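# Hook the loose cabinet's door open using the post hook

## Task

Swing the cabinet door open and secure it so the hook on the post hangs tip-down through the eye on the door; the cabinet is loose and must finish standing flat on its base, or the task counts as failed.

## Robot and tools

Robot: two Doosan arms, left_arm and right_arm, each ending in a Robotiq 140 gripper. Left_arm's fingers are rigid. Right_arm's fingers can fold: a part held near the palm may be pulled in, gripped loosely, or squeezed harder than asked, and a fingertip pushed end-on into a surface folds easily, so only the outer quarter of each pad grips predictably. Bases stand near y = +0.686 (left) and y = -0.701 (right), at floor height.

Frame: the scene frame has its origin at table-top height midway between the arms, +x out over the table, +y toward left_arm, +z up. Camera left/right does not match arm names. Reported end_effector_position (metres), end_effector_quat_wxyz and velocities (m/s, rad/s) use this frame. That position is the point between the pads when closed; fingertips reach about 33 mm past it (9 mm when fully open). The gripper's +z points along the fingers, and the fingers open and close along its y axis. Printed poses can be a few centimetres off.

The row of 18 numbers (used by execute_actions and move): first left_arm, then right_arm, 9 numbers each: dx, dy, dz, rx, ry, rz, gripper position, force_limit, speed. Every number lies in [-1, 1]. dx..dz and rx..rz are offsets, not poses: they are measured from that arm's Hand target as it stood when the action or move began, along scene axes, with rotation (rx, ry, rz a single rotation vector) about the Hand target's position. Scale: 1.0 = 0.6 m or 180 degrees. Sending the same offset twice moves twice. Six zeros re-command the current Hand target. Gripper position: +1 fully open (140 mm), about -0.8 pads touch, -1 closes until blocked. force_limit (-1 soft, about 14 N, up to +1, about 58 N at slow close) and speed (-1 about 30 mm/s to +1 about 250 mm/s; faster closes grip harder) both default to +1. To leave a gripper unchanged, resend its previous three numbers; a 0 is a real command.

execute_actions(actions, cameras): actions is a list of actions; each action is up to 15 rows, one per 1/30 s step, every row counted from the same start pose; a short table repeats its last row. Images arrive only when actions is empty or cameras names them (cam_high, cam_low, cam_left_wrist, cam_right_wrist, or ["all"]); an unknown name voids the call.

move(target, speed, blend, stop_force, zero, blocking, cameras): drives each gripper in a straight line toward target, one 18-number row or a list of up to 15 rows, all offsets from the Hand targets at the move's start, not chained. speed in m/s, 0.002 to 2 (default 0.25), turning limited to twice that in rad/s. blend in metres rounds corners in a list. stop_force in N (10 to 80, both arms) ends an arm's path when it senses that much push against its travel; it is unreliable when the gripper rotates, near stretched-out or straight-wrist poses, and for light loose objects. Use it only at slow speed, and omit it when backing off a contact. zero (default true) re-zeroes the force reading first. blocking=false returns after about 0.5 s while the move continues. Moves do not avoid obstacles; avoid paths passing close to an arm's own base. The move: line reports done, off_target, moving, held or fault and any limits (paced = clipped, held = withheld by a check).

wait(seconds 0 to 10) lets time pass with commands held. stop brakes a running move. zoom_image(camera, region [x0,y0,x1,y1], at most 504 by 504 pixels) enlarges the latest picture. clear_fault(arm) releases an arm after a torque or force fault. read_manual gives licence text only. finished_scene(scene) ends the scene irrevocably; call nothing after it in the same reply. Scene 1 is practice and may be skipped, but damage there still counts.

Results: Hand target is the last commanded pose after clipping; each step the command is limited to 70 mm and 16 degrees from the measured pose, so the gripper may rest short; re-send the gap as an offset. object_status: 0 moving, 1 blocked while opening, 2 blocked while closing (a grip), 3 reached position or pads met. position_measured is in counts (3 open, about 139 at 60 mm, 230 pads meeting). To grip harder, raise force_limit and nudge position (-1 to -0.98). Also reported: joint torques, external torque estimates, flange force (gripper axes, includes held weight), MOTOR HOT warnings.

Avoid: arms are stiff, so commanding even slightly beyond a firm contact can trip a fault; 144 N net external force or joint contact torque beyond limits (elbow 147, wrist joints 41.4 N m) stops the arm. Any arm stop costs. Never press or close one gripper on the other arm. Do not hit fixed or heavy objects, drop or fling parts, twist stiff things hard, or let anything leave the table. Keep the cabinet upright on its base throughout; push the door gently and slowly.

Each tool is called after "Emit:" as name([rows], argument=value, ...), one row to a line, values as JSON.

## Session

Emit:
execute_actions(actions=[])

Scene clock: 0.00 s.
left_arm: end_effector_position=(+0.7561, +0.4157, +0.3823) position_measured=3 object_status=3 end_effector_quat_wxyz=(-0.005, -0.238, +0.971, +0.006) | right_arm: end_effector_position=(+0.4237, -0.3550, +0.1182) position_measured=3 object_status=3 end_effector_quat_wxyz=(-0.105, -0.414, +0.777, -0.463)
Joint positions: left_arm=[-0.438 0.306 1.317 0.004 1.535 3.809] | right_arm=[0.909 0.552 1.765 -0.714 1.579 -1.325]
Joint velocities: within noise
Joint torques (N m): no reading
External joint torques (N m): no reading
Flange force (N): no reading
Hand target: left_arm +0.7561, +0.4157, +0.3823; -0.005, -0.238, +0.971, +0.006 | right_arm +0.4237, -0.3550, +0.1182; -0.105, -0.414, +0.777, -0.463
Tool commands: left_gripper/position=+1.0 left_gripper/force_limit=+1.0 left_gripper/speed=+1.0 right_gripper/position=+1.0 right_gripper/force_limit=+1.0 right_gripper/speed=+1.0
camera_calibration:
cam_left_wrist: T_world_to_cam=[[-0.460385, 0.887643, 0.0116819, -0.0111311], [0.83407, 0.428018, 0.348034, -0.938425], [0.303929, 0.169973, -0.937409, 0.196927], [0, 0, 0, 1]] pos_world=[0.717736, 0.378072, 0.511335]
cam_right_wrist: T_world_to_cam=[[-0.73787, 0.245223, -0.628819, 0.480357], [0.528299, 0.789668, -0.311968, 0.0990975], [0.420057, -0.562396, -0.712224, -0.149604], [0, 0, 0, 1]] pos_world=[0.36493, -0.280185, 0.226422]

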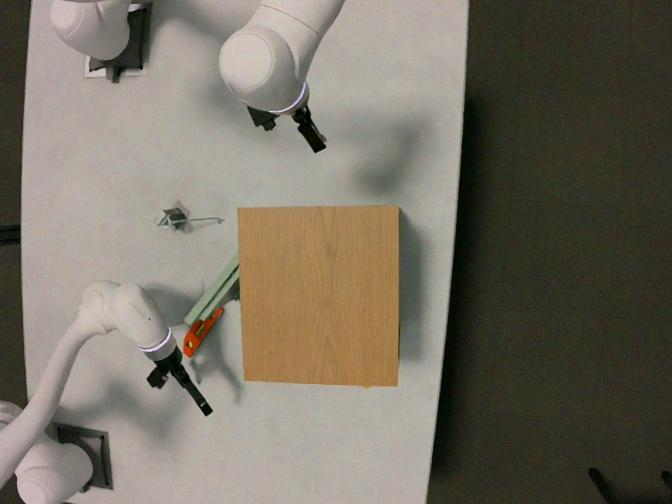

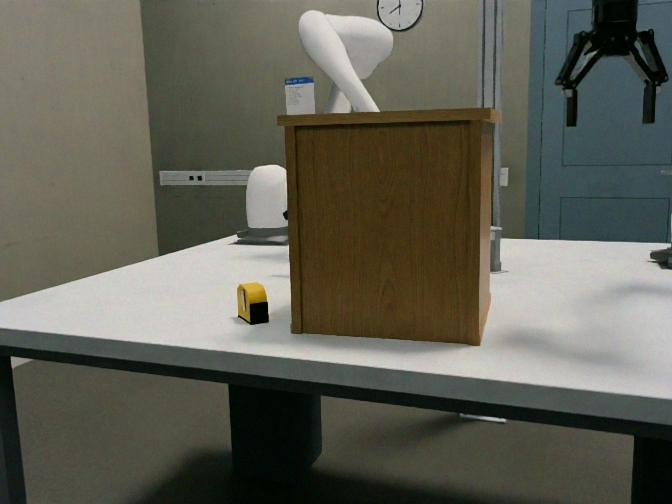

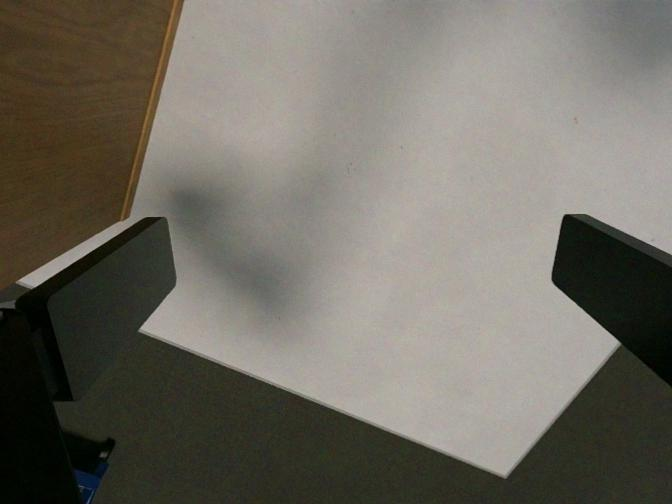

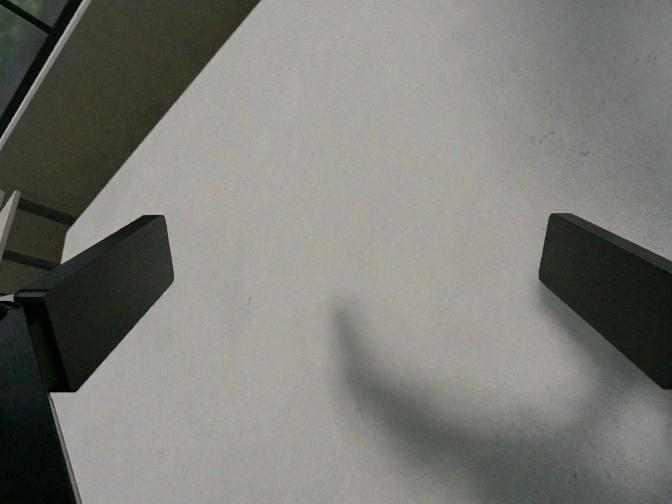

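Emit:
zoom_image(camera="cam_high", region=[140, 190, 270, 370])

Emit:
zoom_image(camera="cam_high", region=[150, 195, 250, 245])

Scaled by 2.800 from the camera's 672x504 image, which has a finer 960x720 frame.

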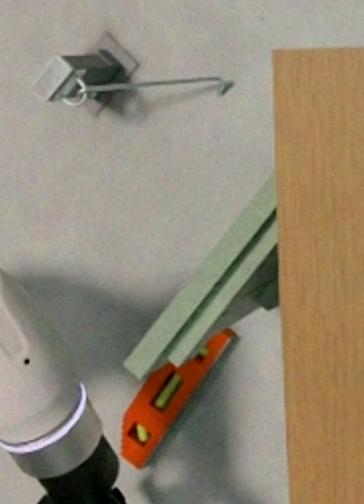

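Scaled by 5.040 from the camera's 672x504 image, which has a finer 960x720 frame.

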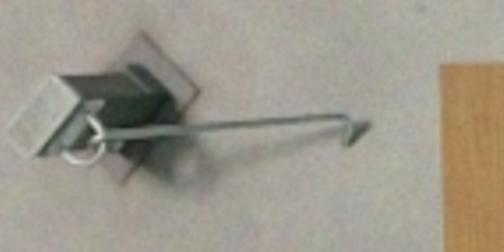

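Emit:
move(target=[-0.56,0.14,-0.05,-0.134,-0.221,-0.623,1,1,1,0,0,0,0,0,0,1,1,1], speed=0.5, cameras=["all"])

Scene clock: 27.37 s.
left_arm: end_effector_position=(+0.4199, +0.4988, +0.3527) position_measured=3 object_status=3 end_effector_quat_wxyz=(+0.218, +0.652, +0.694, -0.212) | right_arm: end_effector_position=(+0.4237, -0.3550, +0.1182) position_measured=3 object_status=3 end_effector_quat_wxyz=(-0.105, -0.414, +0.777, -0.463)
Joint positions: left_arm=[-0.101 -0.337 2.113 -0.634 1.328 6.281] | right_arm=[0.909 0.552 1.765 -0.714 1.579 -1.325]
Joint torques (N m): left_arm=[1.78 -8.15 -42.84 1.64 0.05 0.43] | right_arm=[1.34 -82.6 -27.52 1.39 1.95 -0.04]
External joint torques (N m): left_arm=[-1.86 1.63 1.01 0.32 -0.04 -0.43] | right_arm=[-1.41 -0.51 -0.41 -0.28 -0.05 0.01]
Flange force (N): left_arm=[-4.3 0.7 5.1] | right_arm=[-0.2 -2.1 0.9]
Hand target: left_arm +0.4201, +0.4997, +0.3523; +0.239, +0.665, +0.670, -0.229 | right_arm +0.4237, -0.3550, +0.1182; -0.105, -0.414, +0.777, -0.463
Off the commanded pose: left_arm 0.001 m, 4 deg | right_arm 0.000 m, 0 deg.
joint sent to its limit (left arm) — joint 6 (wrist roll), upper limit. The joint targets are off in orientation, not in position.
move: off_target (left_arm)
camera_calibration:
cam_left_wrist: T_world_to_cam=[[0.998402, 0.0555261, -0.0104794, -0.42888], [0.0395816, -0.554877, 0.830991, -0.0297344], [0.0403269, -0.830078, -0.556188, 0.732342], [0, 0, 0, 1]] pos_world=[0.399839, 0.615216, 0.427535]
cam_right_wrist: T_world_to_cam=[[-0.73787, 0.245223, -0.628819, 0.480357], [0.528299, 0.789668, -0.311968, 0.0990975], [0.420057, -0.562396, -0.712224, -0.149604], [0, 0, 0, 1]] pos_world=[0.36493, -0.280185, 0.226422]

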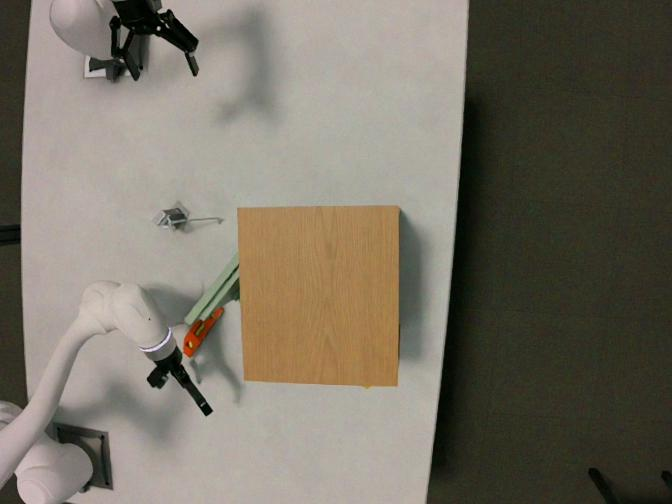

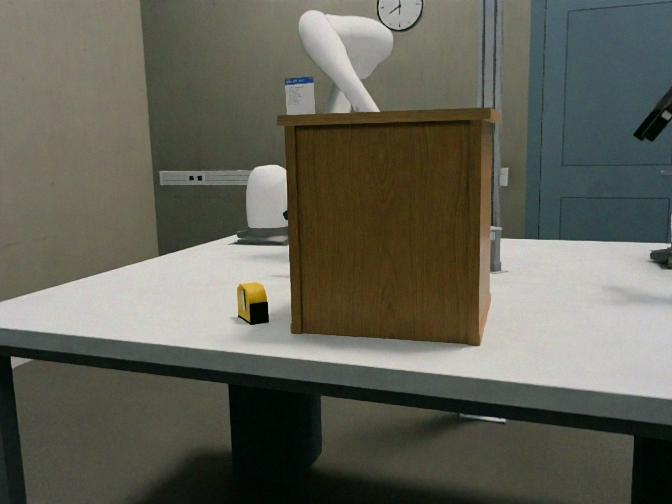

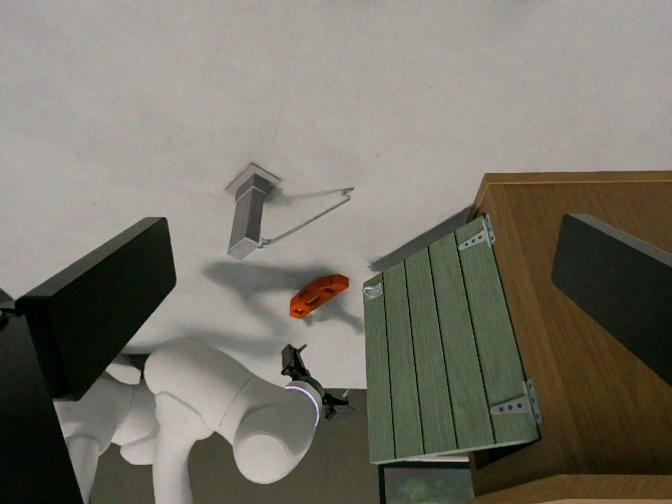

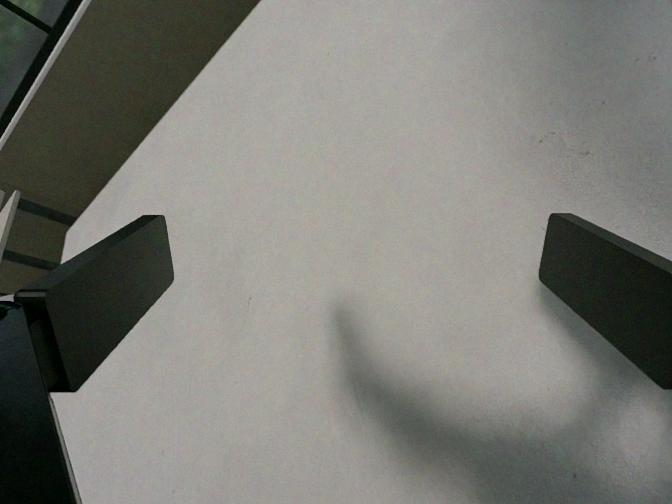

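Emit:
zoom_image(camera="cam_left_wrist", region=[215, 150, 405, 310])

Emit:
zoom_image(camera="cam_left_wrist", region=[340, 260, 410, 320])

Emit:
zoom_image(camera="cam_left_wrist", region=[220, 170, 370, 270])

Scaled by 2.653 from the camera's 672x504 image, which has a finer 960x720 frame.

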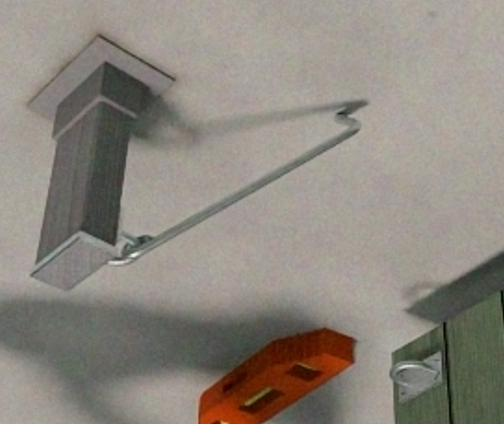

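Scaled by 7.200 from the camera's 672x504 image, which has a finer 960x720 frame.

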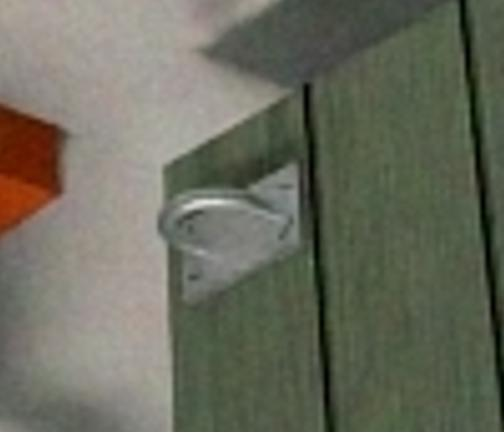

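Scaled by 3.360 from the camera's 672x504 image, which has a finer 960x720 frame.

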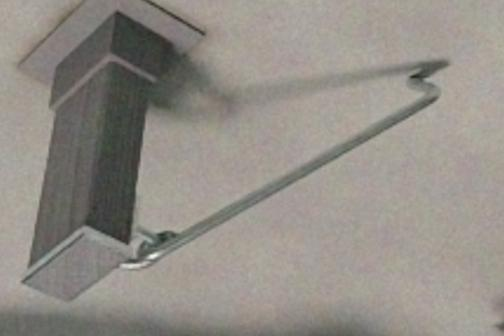

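Emit:
move([
  [0.033,-0.3,-0.05,0.237,0.221,0.428,0,0,0,-0.08,0,0.42,-0.33,0.041,0.904,-1,-1,0],
  [0.033,-0.585,-0.312,0.237,0.221,0.428,0,0,0,0.11,0.342,0.203,-0.33,0.041,0.904,-1,-1,0],
], speed=0.5, blend=[0.03,0], cameras=["all"])

Scene clock: 93.47 s.
left_arm: end_effector_position=(+0.4399, +0.1487, +0.1651) position_measured=129 object_status=3 end_effector_quat_wxyz=(-0.130, +0.052, +0.990, +0.006) | right_arm: end_effector_position=(+0.4897, -0.1498, +0.2400) position_measured=233 object_status=3 end_effector_quat_wxyz=(-0.253, +0.735, +0.506, +0.373)
Joint positions: left_arm=[-0.937 0.348 1.684 -0.197 1.294 3.968] | right_arm=[0.498 0.142 2.057 -1.786 -0.538 -3.339]
Joint torques (N m): left_arm=[1.82 -76.21 -38.51 3.05 0.55 0.42] | right_arm=[1.76 -49.48 -33.15 0.65 -0.32 -0.04]
External joint torques (N m): left_arm=[-1.91 2.55 0.8 0.33 0 -0.42] | right_arm=[-1.8 0.84 -0.71 -0.25 -0.12 0.04]
Flange force (N): left_arm=[0.1 -3.6 2.6] | right_arm=[0.5 4.3 -0.5]
Hand target: left_arm +0.4399, +0.1487, +0.1651; -0.130, +0.052, +0.990, +0.006 | right_arm +0.4897, -0.1498, +0.2400; -0.253, +0.735, +0.506, +0.373
Off the commanded pose: left_arm 0.000 m, 0 deg | right_arm 0.000 m, 0 deg.
move: done; limits=paced
camera_calibration:
cam_left_wrist: T_world_to_cam=[[0.105702, 0.994386, -0.00474508, -0.179311], [0.989296, -0.104676, 0.101672, -0.433256], [0.100605, -0.0154413, -0.994807, 0.261402], [0, 0, 0, 1]] pos_world=[0.421274, 0.13699, 0.303244]
cam_right_wrist: T_world_to_cam=[[0.926574, -0.376047, 0.00698727, -0.505464], [-0.311159, -0.776864, -0.547415, 0.173249], [0.211282, 0.505046, -0.836832, 0.316914], [0, 0, 0, 1]] pos_world=[0.4553, -0.215544, 0.363574]

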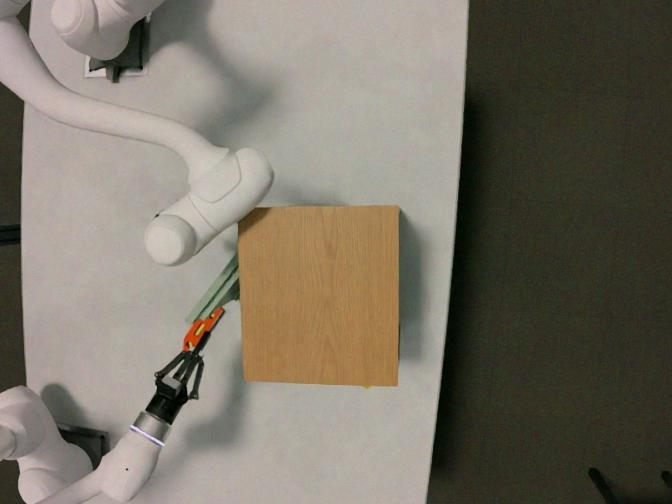

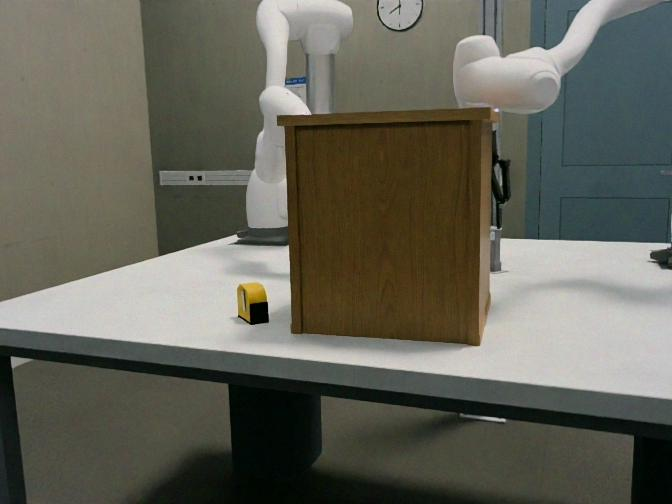

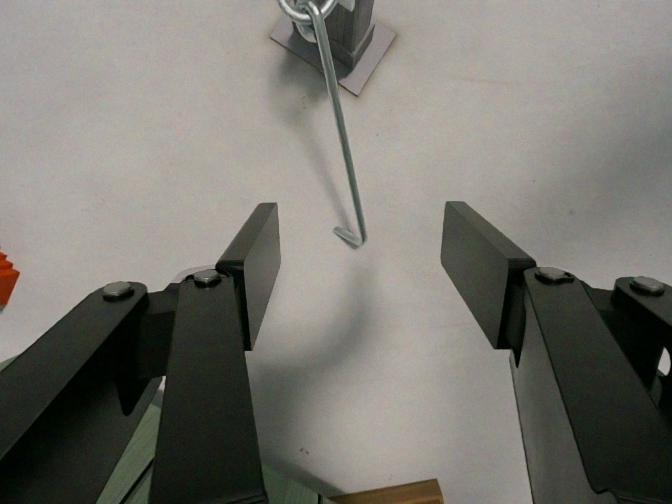

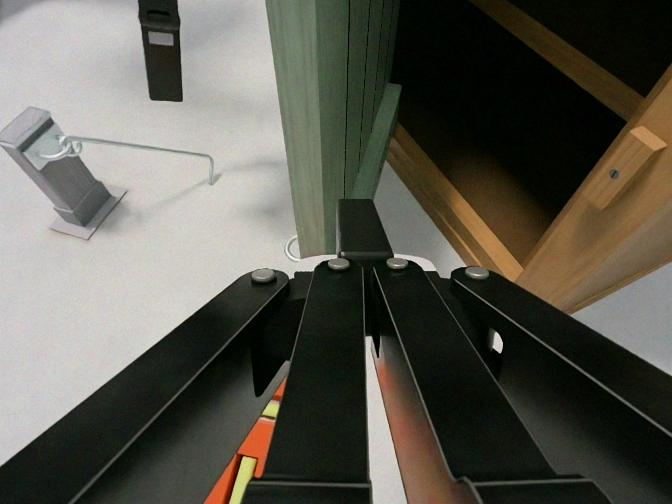

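Emit:
zoom_image(camera="cam_left_wrist", region=[280, 0, 400, 270])

Emit:
zoom_image(camera="cam_right_wrist", region=[180, 130, 340, 270])

Scaled by 1.867 from the camera's 672x504 image, which has a finer 960x720 frame.

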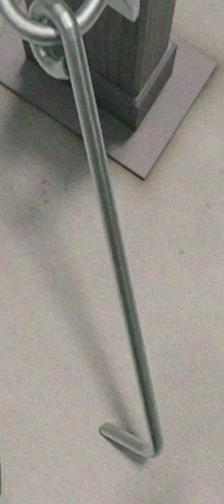

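Scaled by 3.150 from the camera's 672x504 image, which has a finer 960x720 frame.

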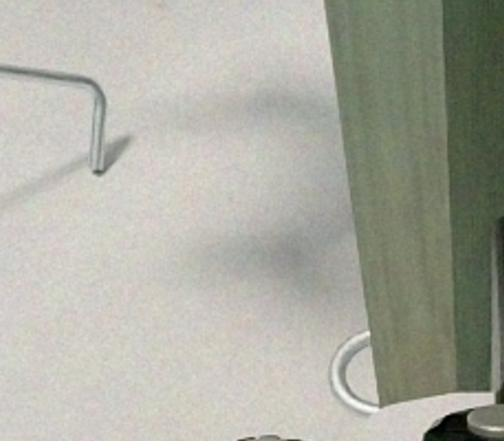

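Emit:
move([
  [-0.048,0.005,-0.178,-0.111,0.007,0,0,-1,-1,0.059,0.125,0,0,0,0,-1,-1,0],
  [-0.048,0.005,-0.178,-0.111,0.007,0,-1,-1,-1,-0.03,0.245,0,0,0,0,-1,-1,0],
], speed=[0.2,0.1], cameras=["all"])

Scene clock: 128.03 s.
left_arm: end_effector_position=(+0.4111, +0.1517, +0.0583) position_measured=213 object_status=0 end_effector_quat_wxyz=(-0.130, +0.073, +0.975, -0.166) | right_arm: end_effector_position=(+0.4717, -0.0028, +0.2400) position_measured=233 object_status=3 end_effector_quat_wxyz=(-0.253, +0.735, +0.506, +0.373)
Joint positions: left_arm=[-0.854 0.331 1.981 -0.567 0.869 4.405] | right_arm=[0.721 0.259 1.909 -1.805 -0.368 -3.177]
Joint torques (N m): left_arm=[3.04 -64.62 -29.42 2.71 0.34 0.69] | right_arm=[1.33 -62.03 -34.36 0.3 0.02 -0.03]
External joint torques (N m): left_arm=[-3.16 0.04 -0.94 -0.83 0.01 -0.7] | right_arm=[-1.59 0.27 -0.59 -0.32 -0.08 0.03]
Flange force (N): left_arm=[2.3 -5.8 1.9] | right_arm=[0.0 0.0 0.0]
Hand target: left_arm +0.4111, +0.1517, +0.0583; -0.130, +0.073, +0.975, -0.166 | right_arm +0.4717, -0.0028, +0.2400; -0.253, +0.735, +0.506, +0.373
Off the commanded pose: left_arm 0.000 m, 0 deg | right_arm 0.000 m, 0 deg.
move: done
camera_calibration:
cam_left_wrist: T_world_to_cam=[[0.101684, 0.932535, -0.346466, -0.148862], [0.991667, -0.0673223, 0.109842, -0.400686], [0.0791065, -0.354748, -0.931609, 0.214702], [0, 0, 0, 1]] pos_world=[0.395499, 0.188009, 0.192455]
cam_right_wrist: T_world_to_cam=[[0.926576, -0.376044, 0.00687869, -0.433467], [-0.311218, -0.776858, -0.547389, 0.281809], [0.211186, 0.505057, -0.83685, 0.24644], [0, 0, 0, 1]] pos_world=[0.4373, -0.0685436, 0.363474]

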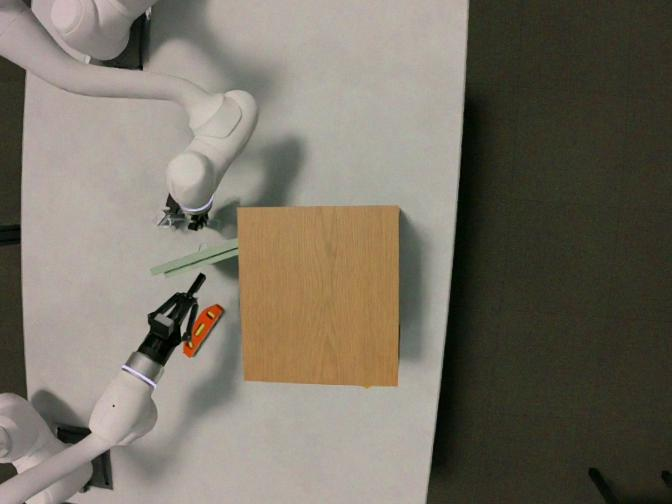

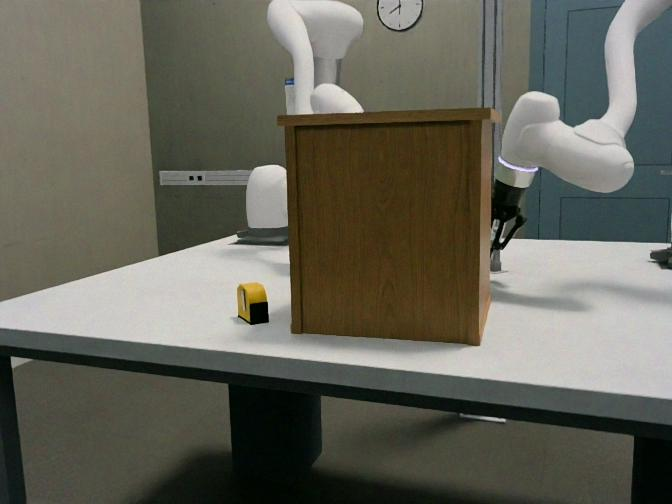

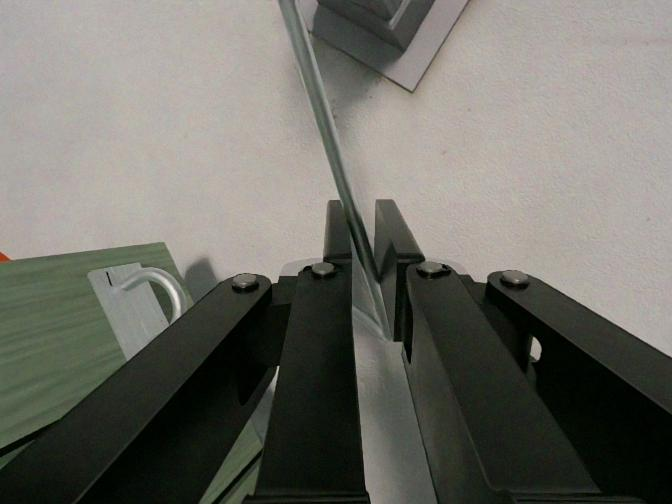

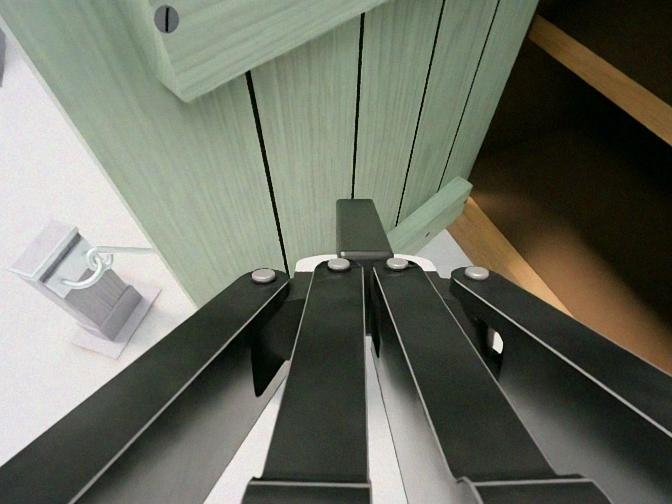

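Emit:
zoom_image(camera="cam_high", region=[140, 200, 260, 300])

Scaled by 4.200 from the camera's 672x504 image, which has a finer 960x720 frame.

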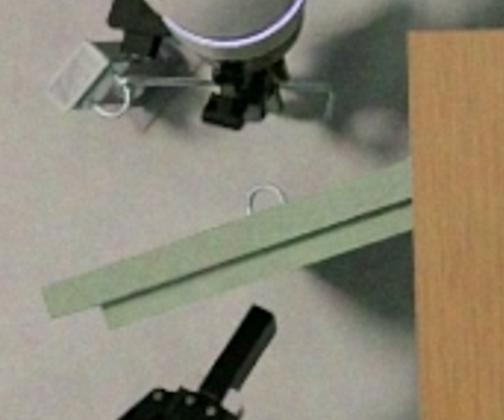

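Emit:
move([
  [0.021,-0.008,0.051,0.083,-0.113,-0.043,-1,-1,-1,-0.05,-0.25,0.183,0,0,0,-1,-1,0],
  [0.025,-0.021,0.106,0.166,-0.226,-0.0855,-1,-1,-1,0.017,-0.167,0.4,-0.26,-0.266,0.677,-1,-1,0],
  [0.025,-0.021,0.106,0.166,-0.226,-0.0855,-1,-1,-1,0.059,0.147,0.333,-0.26,-0.266,0.677,0.1,-1,0],
], speed=[0.25,0.5,0.4], blend=[0.01,0.02,0], cameras=["all"])

Scene clock: 178.83 s.
left_arm: end_effector_position=(+0.4261, +0.1391, +0.1219) position_measured=213 object_status=2 end_effector_quat_wxyz=(+0.178, +0.216, +0.950, +0.138) | right_arm: end_effector_position=(+0.4881, -0.0457, +0.4665) position_measured=233 object_status=3 end_effector_quat_wxyz=(+0.001, -0.199, +0.980, +0.001)
Joint positions: left_arm=[-1.283 0.314 1.869 0.515 1.083 3.619] | right_arm=[0.807 0.507 0.876 -3.141 -1.755 -4.276]
Joint torques (N m): left_arm=[17.45 -75.1 -38.09 11.89 3.96 1.72] | right_arm=[0.94 -92.68 -41.22 -3.79 0.04 0.03]
External joint torques (N m): left_arm=[-17.59 6.22 1.78 -7.75 -3.46 -1.71] | right_arm=[-1 -0.55 -0.77 -0.5 -0.08 -0.03]
Flange force (N): left_arm=[19.8 -24.3 -3.1] | right_arm=[-1.8 -0.4 -1.8]
Hand target: left_arm +0.4261, +0.1391, +0.1219; +0.178, +0.216, +0.950, +0.138 | right_arm +0.4882, -0.0457, +0.4665; +0.001, -0.199, +0.980, +0.001 (not the last commanded pose)
Tool commands: left_gripper/position=-1.0 left_gripper/force_limit=-1.0 left_gripper/speed=-1.0 right_gripper/position=-1.0 right_gripper/force_limit=-1.0 right_gripper/speed=+0.0
Off the commanded pose: left_arm 0.000 m, 0 deg | right_arm 0.135 m, 0 deg.
move: held (right_arm; a check stopped the path); path passed 2 of 3 targets; target 3's new numbers were not sent; limits=held
pose unreachable (right arm): on one or more control steps of this call, first in action 0 (counted from 0), this arm could not follow its commanded pose, so it was not sent that pose on those steps. It may still have moved: this result reports where it is.
cause: moving toward the commanded pose would bring a part of the arm too close to another arm (this arm's gripper and a part of the left arm just beyond its joint 4 (forearm roll), 40 mm apart when this arm was first held).
camera_calibration:
cam_left_wrist: T_world_to_cam=[[0.365459, 0.86735, 0.337851, -0.303332], [0.646894, -0.497643, 0.577823, -0.27365], [0.669304, 0.00738282, -0.742952, -0.0565764], [0, 0, 0, 1]] pos_world=[0.325745, 0.127333, 0.218569]
cam_right_wrist: T_world_to_cam=[[-0.381651, 0.92415, 0.017007, 0.226898], [0.867661, 0.351859, 0.351227, -0.565536], [0.318602, 0.148802, -0.936136, 0.431715], [0, 0, 0, 1]] pos_world=[0.439744, -0.0749387, 0.598916]

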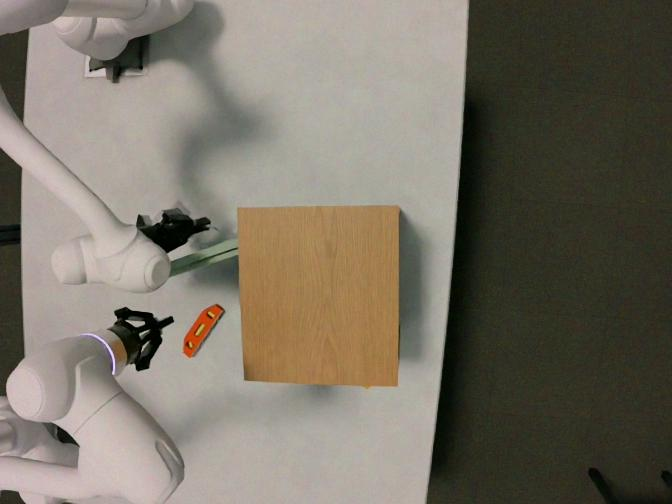

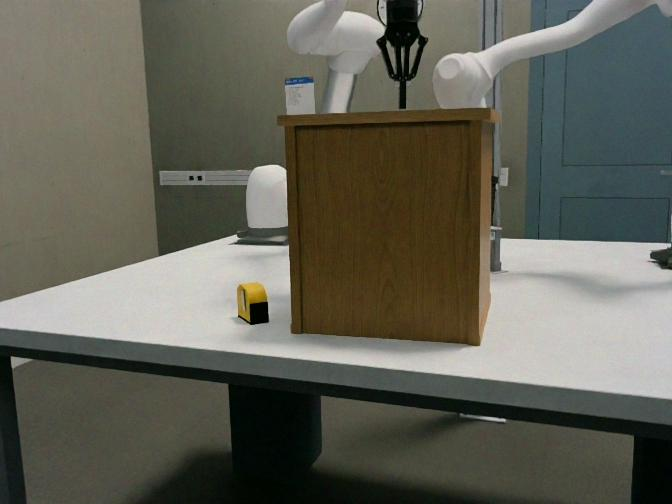

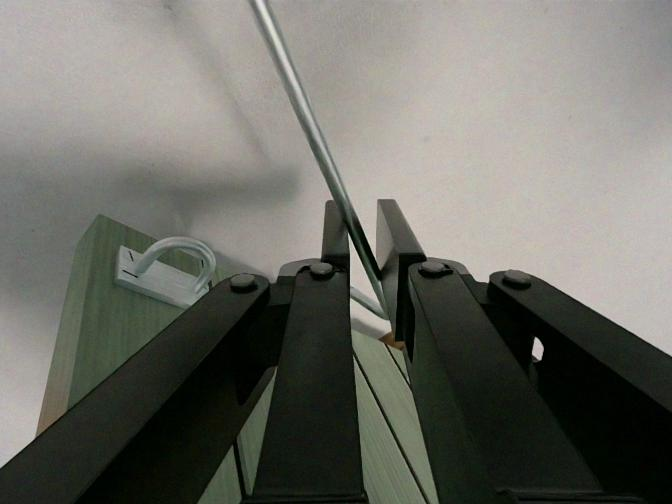

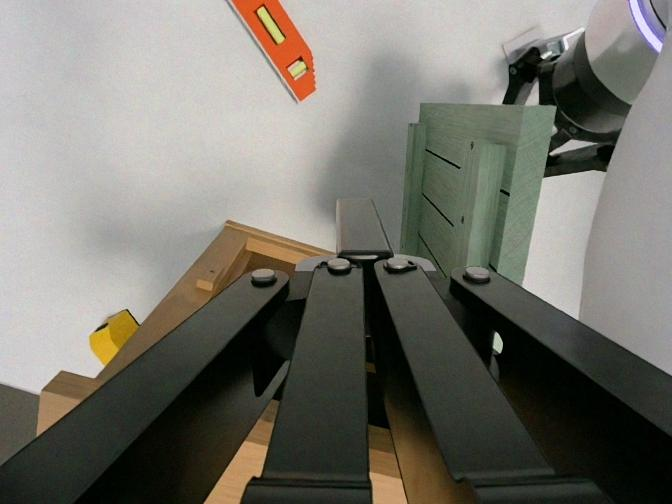

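Emit:
move([
  [-0.004,0.013,-0.055,-0.083,0.113,0.043,-1,-1,-1,-0.063,-0.34,0,0,0,0,-1,-1,0],
  [-0.0252,0.0215,-0.103,-0.166,0.226,0.0855,-1,-1,-1,-0.063,-0.34,0,0,0,0,-1,-1,0],
  [-0.0252,0.0215,-0.103,-0.166,0.226,0.0855,0,-1,0,-0.063,-0.34,0,0,0,0,-1,-1,0],
  [0.0165,0.0765,0.063,-0.166,0.226,0.0855,0,-1,0,-0.063,-0.34,0,0,0,0,-1,-1,0],
  [0.04,0.035,0.247,-0.166,0.226,0.0855,0,-1,0,-0.063,-0.34,0,0,0,0,-1,-1,0],
], speed=[0.25,0.15,0.15,0.25,0.3], blend=[0.01,0,0,0.02,0])

Emit:
move([
  [0,0,0,0,0,0,-1,-1,0,0,0,0,0,0,0,-1,-1,0],
  [0.0215,-0.1435,-0.0335,0,0,0,-1,-1,0,0,0,0,0,0,0,-1,-1,0],
], speed=0.04, cameras=["cam_high","cam_left_wrist"])

Scene clock: 226.20 s.
left_arm: end_effector_position=(+0.4501, +0.1602, +0.2701) position_measured=129 object_status=3 end_effector_quat_wxyz=(-0.130, +0.073, +0.975, -0.166) | right_arm: end_effector_position=(+0.4504, -0.2497, +0.4665) position_measured=233 object_status=3 end_effector_quat_wxyz=(+0.001, -0.199, +0.980, +0.001)
Joint positions: left_arm=[-0.799 0.179 1.737 -0.45 1.239 4.232] | right_arm=[0.647 0.193 1.31 -3.141 -1.636 -4.437]
Joint torques (N m): left_arm=[1.73 -60.07 -41.3 2.31 0.16 0.38] | right_arm=[1.51 -62.96 -41.83 -3.82 0.07 -0.03]
External joint torques (N m): left_arm=[-1.71 1.47 1.43 0.32 -0.01 -0.4] | right_arm=[-1.56 0.41 -0.67 -0.53 -0.11 0.03]
Flange force (N): left_arm=[1.5 -1.4 3.3] | right_arm=[-2.6 -1.5 -1.5]
Hand target: left_arm +0.4501, +0.1601, +0.2701; -0.130, +0.073, +0.975, -0.166 | right_arm +0.4504, -0.2497, +0.4665; +0.001, -0.199, +0.980, +0.001
Off the commanded pose: left_arm 0.000 m, 0 deg | right_arm 0.000 m, 0 deg.
move: done

Scene clock: 229.43 s.
left_arm: end_effector_position=(+0.4630, +0.0740, +0.2500) position_measured=233 object_status=3 end_effector_quat_wxyz=(-0.130, +0.073, +0.975, -0.166) | right_arm: end_effector_position=(+0.4504, -0.2497, +0.4665) position_measured=233 object_status=3 end_effector_quat_wxyz=(+0.001, -0.199, +0.980, +0.001)
Joint positions: left_arm=[-0.873 0.296 1.626 -0.454 1.203 4.169] | right_arm=[0.647 0.193 1.31 -3.141 -1.636 -4.437]
Joint torques (N m): left_arm=[1.7 -71.83 -40.82 2.27 0.09 0.37] | right_arm=[1.38 -62.8 -41.81 -3.83 0.02 0.01]
External joint torques (N m): left_arm=[-1.62 1.21 0.98 0.34 -0.02 -0.39] | right_arm=[-1.75 0.73 -0.56 -0.52 -0.06 -0.01]
Flange force (N): left_arm=[1.4 -1.4 2.4] | right_arm=[-2.9 -1.7 -1.3]
Hand target: left_arm +0.4630, +0.0740, +0.2500; -0.130, +0.073, +0.975, -0.166 | right_arm +0.4504, -0.2497, +0.4665; +0.001, -0.199, +0.980, +0.001
Off the commanded pose: left_arm 0.000 m, 0 deg | right_arm 0.000 m, 0 deg.
move: done
camera_calibration:
cam_left_wrist: T_world_to_cam=[[0.101777, 0.932529, -0.346456, -0.0153088], [0.991657, -0.0674093, 0.109874, -0.478439], [0.0791064, -0.354748, -0.931609, 0.361622], [0, 0, 0, 1]] pos_world=[0.447399, 0.110309, 0.384155]
Images, in order (width x height): cam_high 672x504, cam_left_wrist 672x504.

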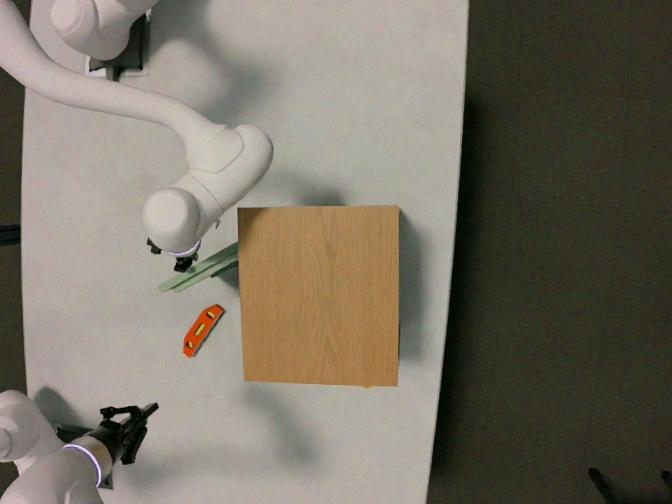

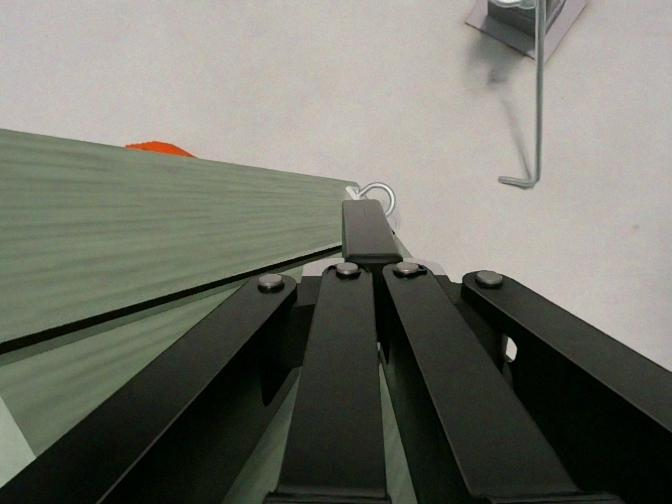

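Emit:
move([
  [-0.012,0.019,0,0,0,0,-1,-1,0,-0.017,0.083,-0.2775,0.26,0.266,-0.677,-1,-1,0],
  [-0.012,0.019,0,0,0,0,-1,-1,0,0.046,0.316,-0.3775,0.26,0.266,-0.677,-1,-1,0],
  [-0.012,0.019,0,0,0,0,-1,-1,0,0.019,0.4,-0.3775,0.26,0.266,-0.677,-1,-1,0],
], speed=[0.5,0.4,0.03], blend=[0.02,0,0], cameras=["cam_high","cam_left_wrist","cam_right_wrist"])

Scene clock: 253.37 s.
left_arm: end_effector_position=(+0.4558, +0.0854, +0.2500) position_measured=233 object_status=3 end_effector_quat_wxyz=(-0.130, +0.073, +0.975, -0.166) | right_arm: end_effector_position=(+0.4618, -0.0097, +0.2400) position_measured=233 object_status=3 end_effector_quat_wxyz=(-0.252, +0.736, +0.506, +0.373)
Joint positions: left_arm=[-0.87 0.276 1.653 -0.455 1.198 4.174] | right_arm=[0.725 0.242 1.93 -1.799 -0.362 -3.182]
Joint torques (N m): left_arm=[1.73 -69.94 -40.67 2.25 0.13 0.41] | right_arm=[1.48 -60.22 -34.25 0.36 0.02 -0.05]
External joint torques (N m): left_arm=[-1.76 1.47 0.91 0.35 -0.04 -0.43] | right_arm=[-1.71 0.26 -0.61 -0.37 -0.09 0.05]
Flange force (N): left_arm=[1.1 -1.9 2.7] | right_arm=[0.0 0.0 0.0]
Hand target: left_arm +0.4558, +0.0854, +0.2500; -0.130, +0.073, +0.975, -0.166 | right_arm +0.4618, -0.0097, +0.2400; -0.252, +0.736, +0.506, +0.373
Off the commanded pose: left_arm 0.000 m, 0 deg | right_arm 0.000 m, 0 deg.
move: done
camera_calibration:
cam_left_wrist: T_world_to_cam=[[0.101811, 0.932526, -0.346452, -0.0252231], [0.991654, -0.0674415, 0.109886, -0.47053], [0.0791064, -0.354748, -0.931609, 0.366236], [0, 0, 0, 1]] pos_world=[0.440199, 0.12171, 0.384155]
cam_right_wrist: T_world_to_cam=[[0.926274, -0.376764, 0.0081221, -0.426929], [-0.311637, -0.777923, -0.545635, 0.273134], [0.211894, 0.502877, -0.837983, 0.251877], [0, 0, 0, 1]] pos_world=[0.427201, -0.0750373, 0.363568]
Images, in order (width x height): cam_high 672x504, cam_left_wrist 672x504, cam_right_wrist 672x504.

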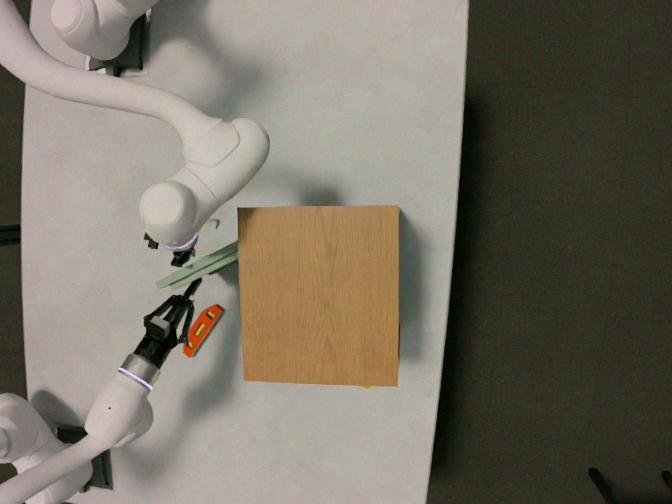

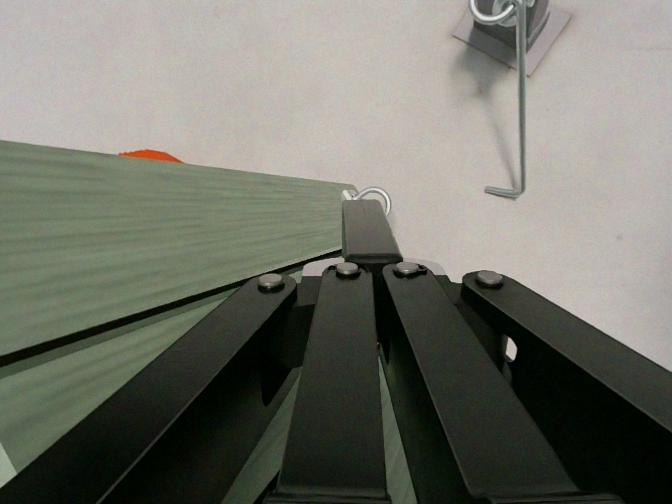

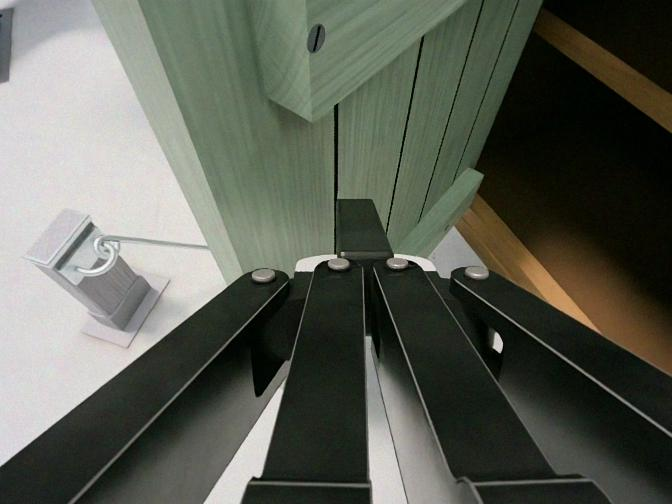

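Emit:
move([
  [0.007,0.124,0.033,-0.083,0.005,0,-1,-1,0,-0.004,0.0072,0,0,0,0,-1,-1,0],
  [-0.033,0.161,-0.15,-0.083,0.005,0,0,-1,0,-0.004,0.0072,0,0,0,0,-1,-1,0],
  [-0.083,0.104,-0.32,-0.083,0.005,0,0,-1,0,-0.004,0.0072,0,0,0,0,-1,-1,0],
  [-0.083,0.104,-0.32,-0.083,0.005,0,-1,-1,-1,-0.004,0.0072,0,0,0,0,-1,-1,0],
], speed=[0.12,0.3,0.2,0.2], blend=[0.02,0,0,0], cameras=["cam_high","cam_left_wrist","cam_right_wrist"])

Emit:
zoom_image(camera="cam_left_wrist", region=[60, 0, 480, 360])

Scene clock: 272.53 s.
left_arm: end_effector_position=(+0.4060, +0.1478, +0.0580) position_measured=211 object_status=0 end_effector_quat_wxyz=(-0.127, +0.088, +0.944, -0.292) | right_arm: end_effector_position=(+0.4594, -0.0053, +0.2400) position_measured=233 object_status=3 end_effector_quat_wxyz=(-0.252, +0.736, +0.506, +0.373)
Joint positions: left_arm=[-0.771 0.319 2.096 -0.951 0.801 4.857] | right_arm=[0.732 0.245 1.927 -1.8 -0.356 -3.176]
Joint torques (N m): left_arm=[2.57 -60.06 -25.55 1.25 0.62 0.66] | right_arm=[1.31 -60.3 -34.38 0.33 0.04 -0.03]
External joint torques (N m): left_arm=[-2.46 0.6 -0.79 -0.65 0.16 -0.69] | right_arm=[-1.42 0.39 -0.44 -0.35 -0.1 0.02]
Flange force (N): left_arm=[0.4 -4.8 3.1] | right_arm=[0.0 0.0 0.0]
Hand target: left_arm +0.4060, +0.1478, +0.0580; -0.127, +0.088, +0.944, -0.292 | right_arm +0.4594, -0.0053, +0.2400; -0.252, +0.736, +0.506, +0.373
Off the commanded pose: left_arm 0.000 m, 0 deg | right_arm 0.000 m, 0 deg.
move: done
camera_calibration:
cam_left_wrist: T_world_to_cam=[[0.0944066, 0.81146, -0.576732, -0.110545], [0.993382, -0.0387191, 0.108131, -0.400654], [0.0654138, -0.583123, -0.809746, 0.245638], [0, 0, 0, 1]] pos_world=[0.39237, 0.217428, 0.178473]
cam_right_wrist: T_world_to_cam=[[0.926274, -0.376764, 0.0081221, -0.423086], [-0.311637, -0.777923, -0.545635, 0.275731], [0.211894, 0.502877, -0.837983, 0.250224], [0, 0, 0, 1]] pos_world=[0.424801, -0.0707373, 0.363568]
Images, in order (width x height): cam_high 672x504, cam_left_wrist 672x504, cam_right_wrist 672x504.

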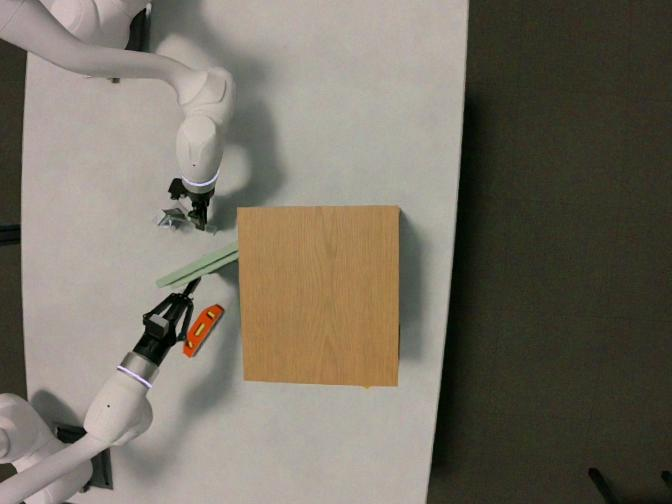

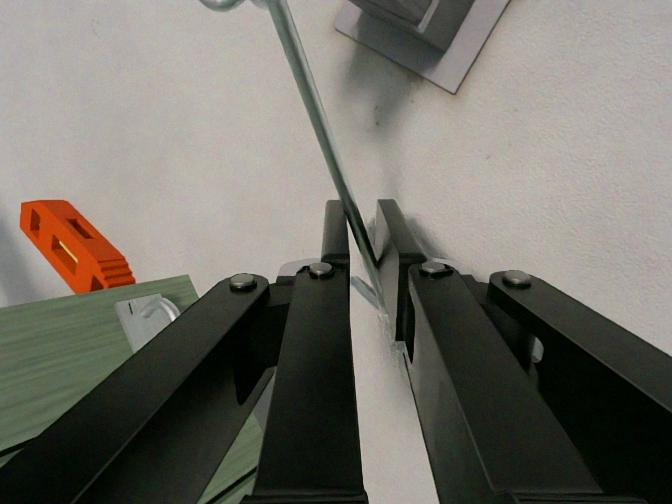

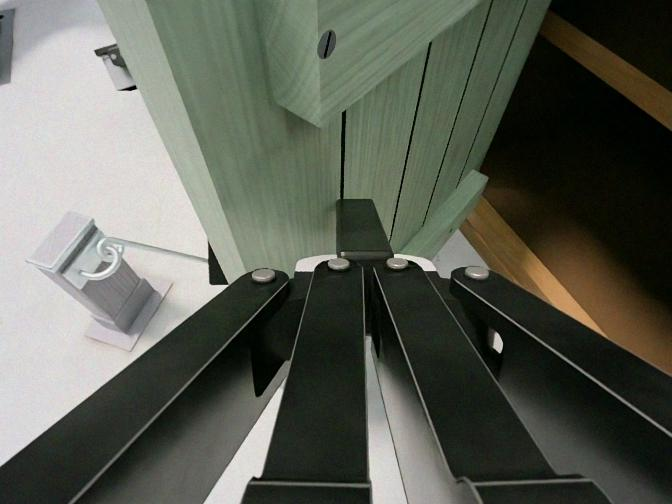

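Scaled by 1.200 from the camera's 672x504 image, which has a finer 960x720 frame.

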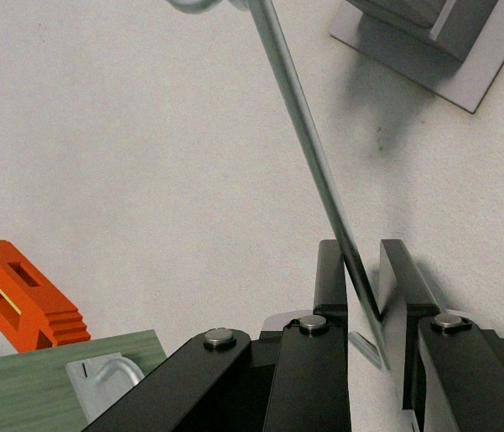

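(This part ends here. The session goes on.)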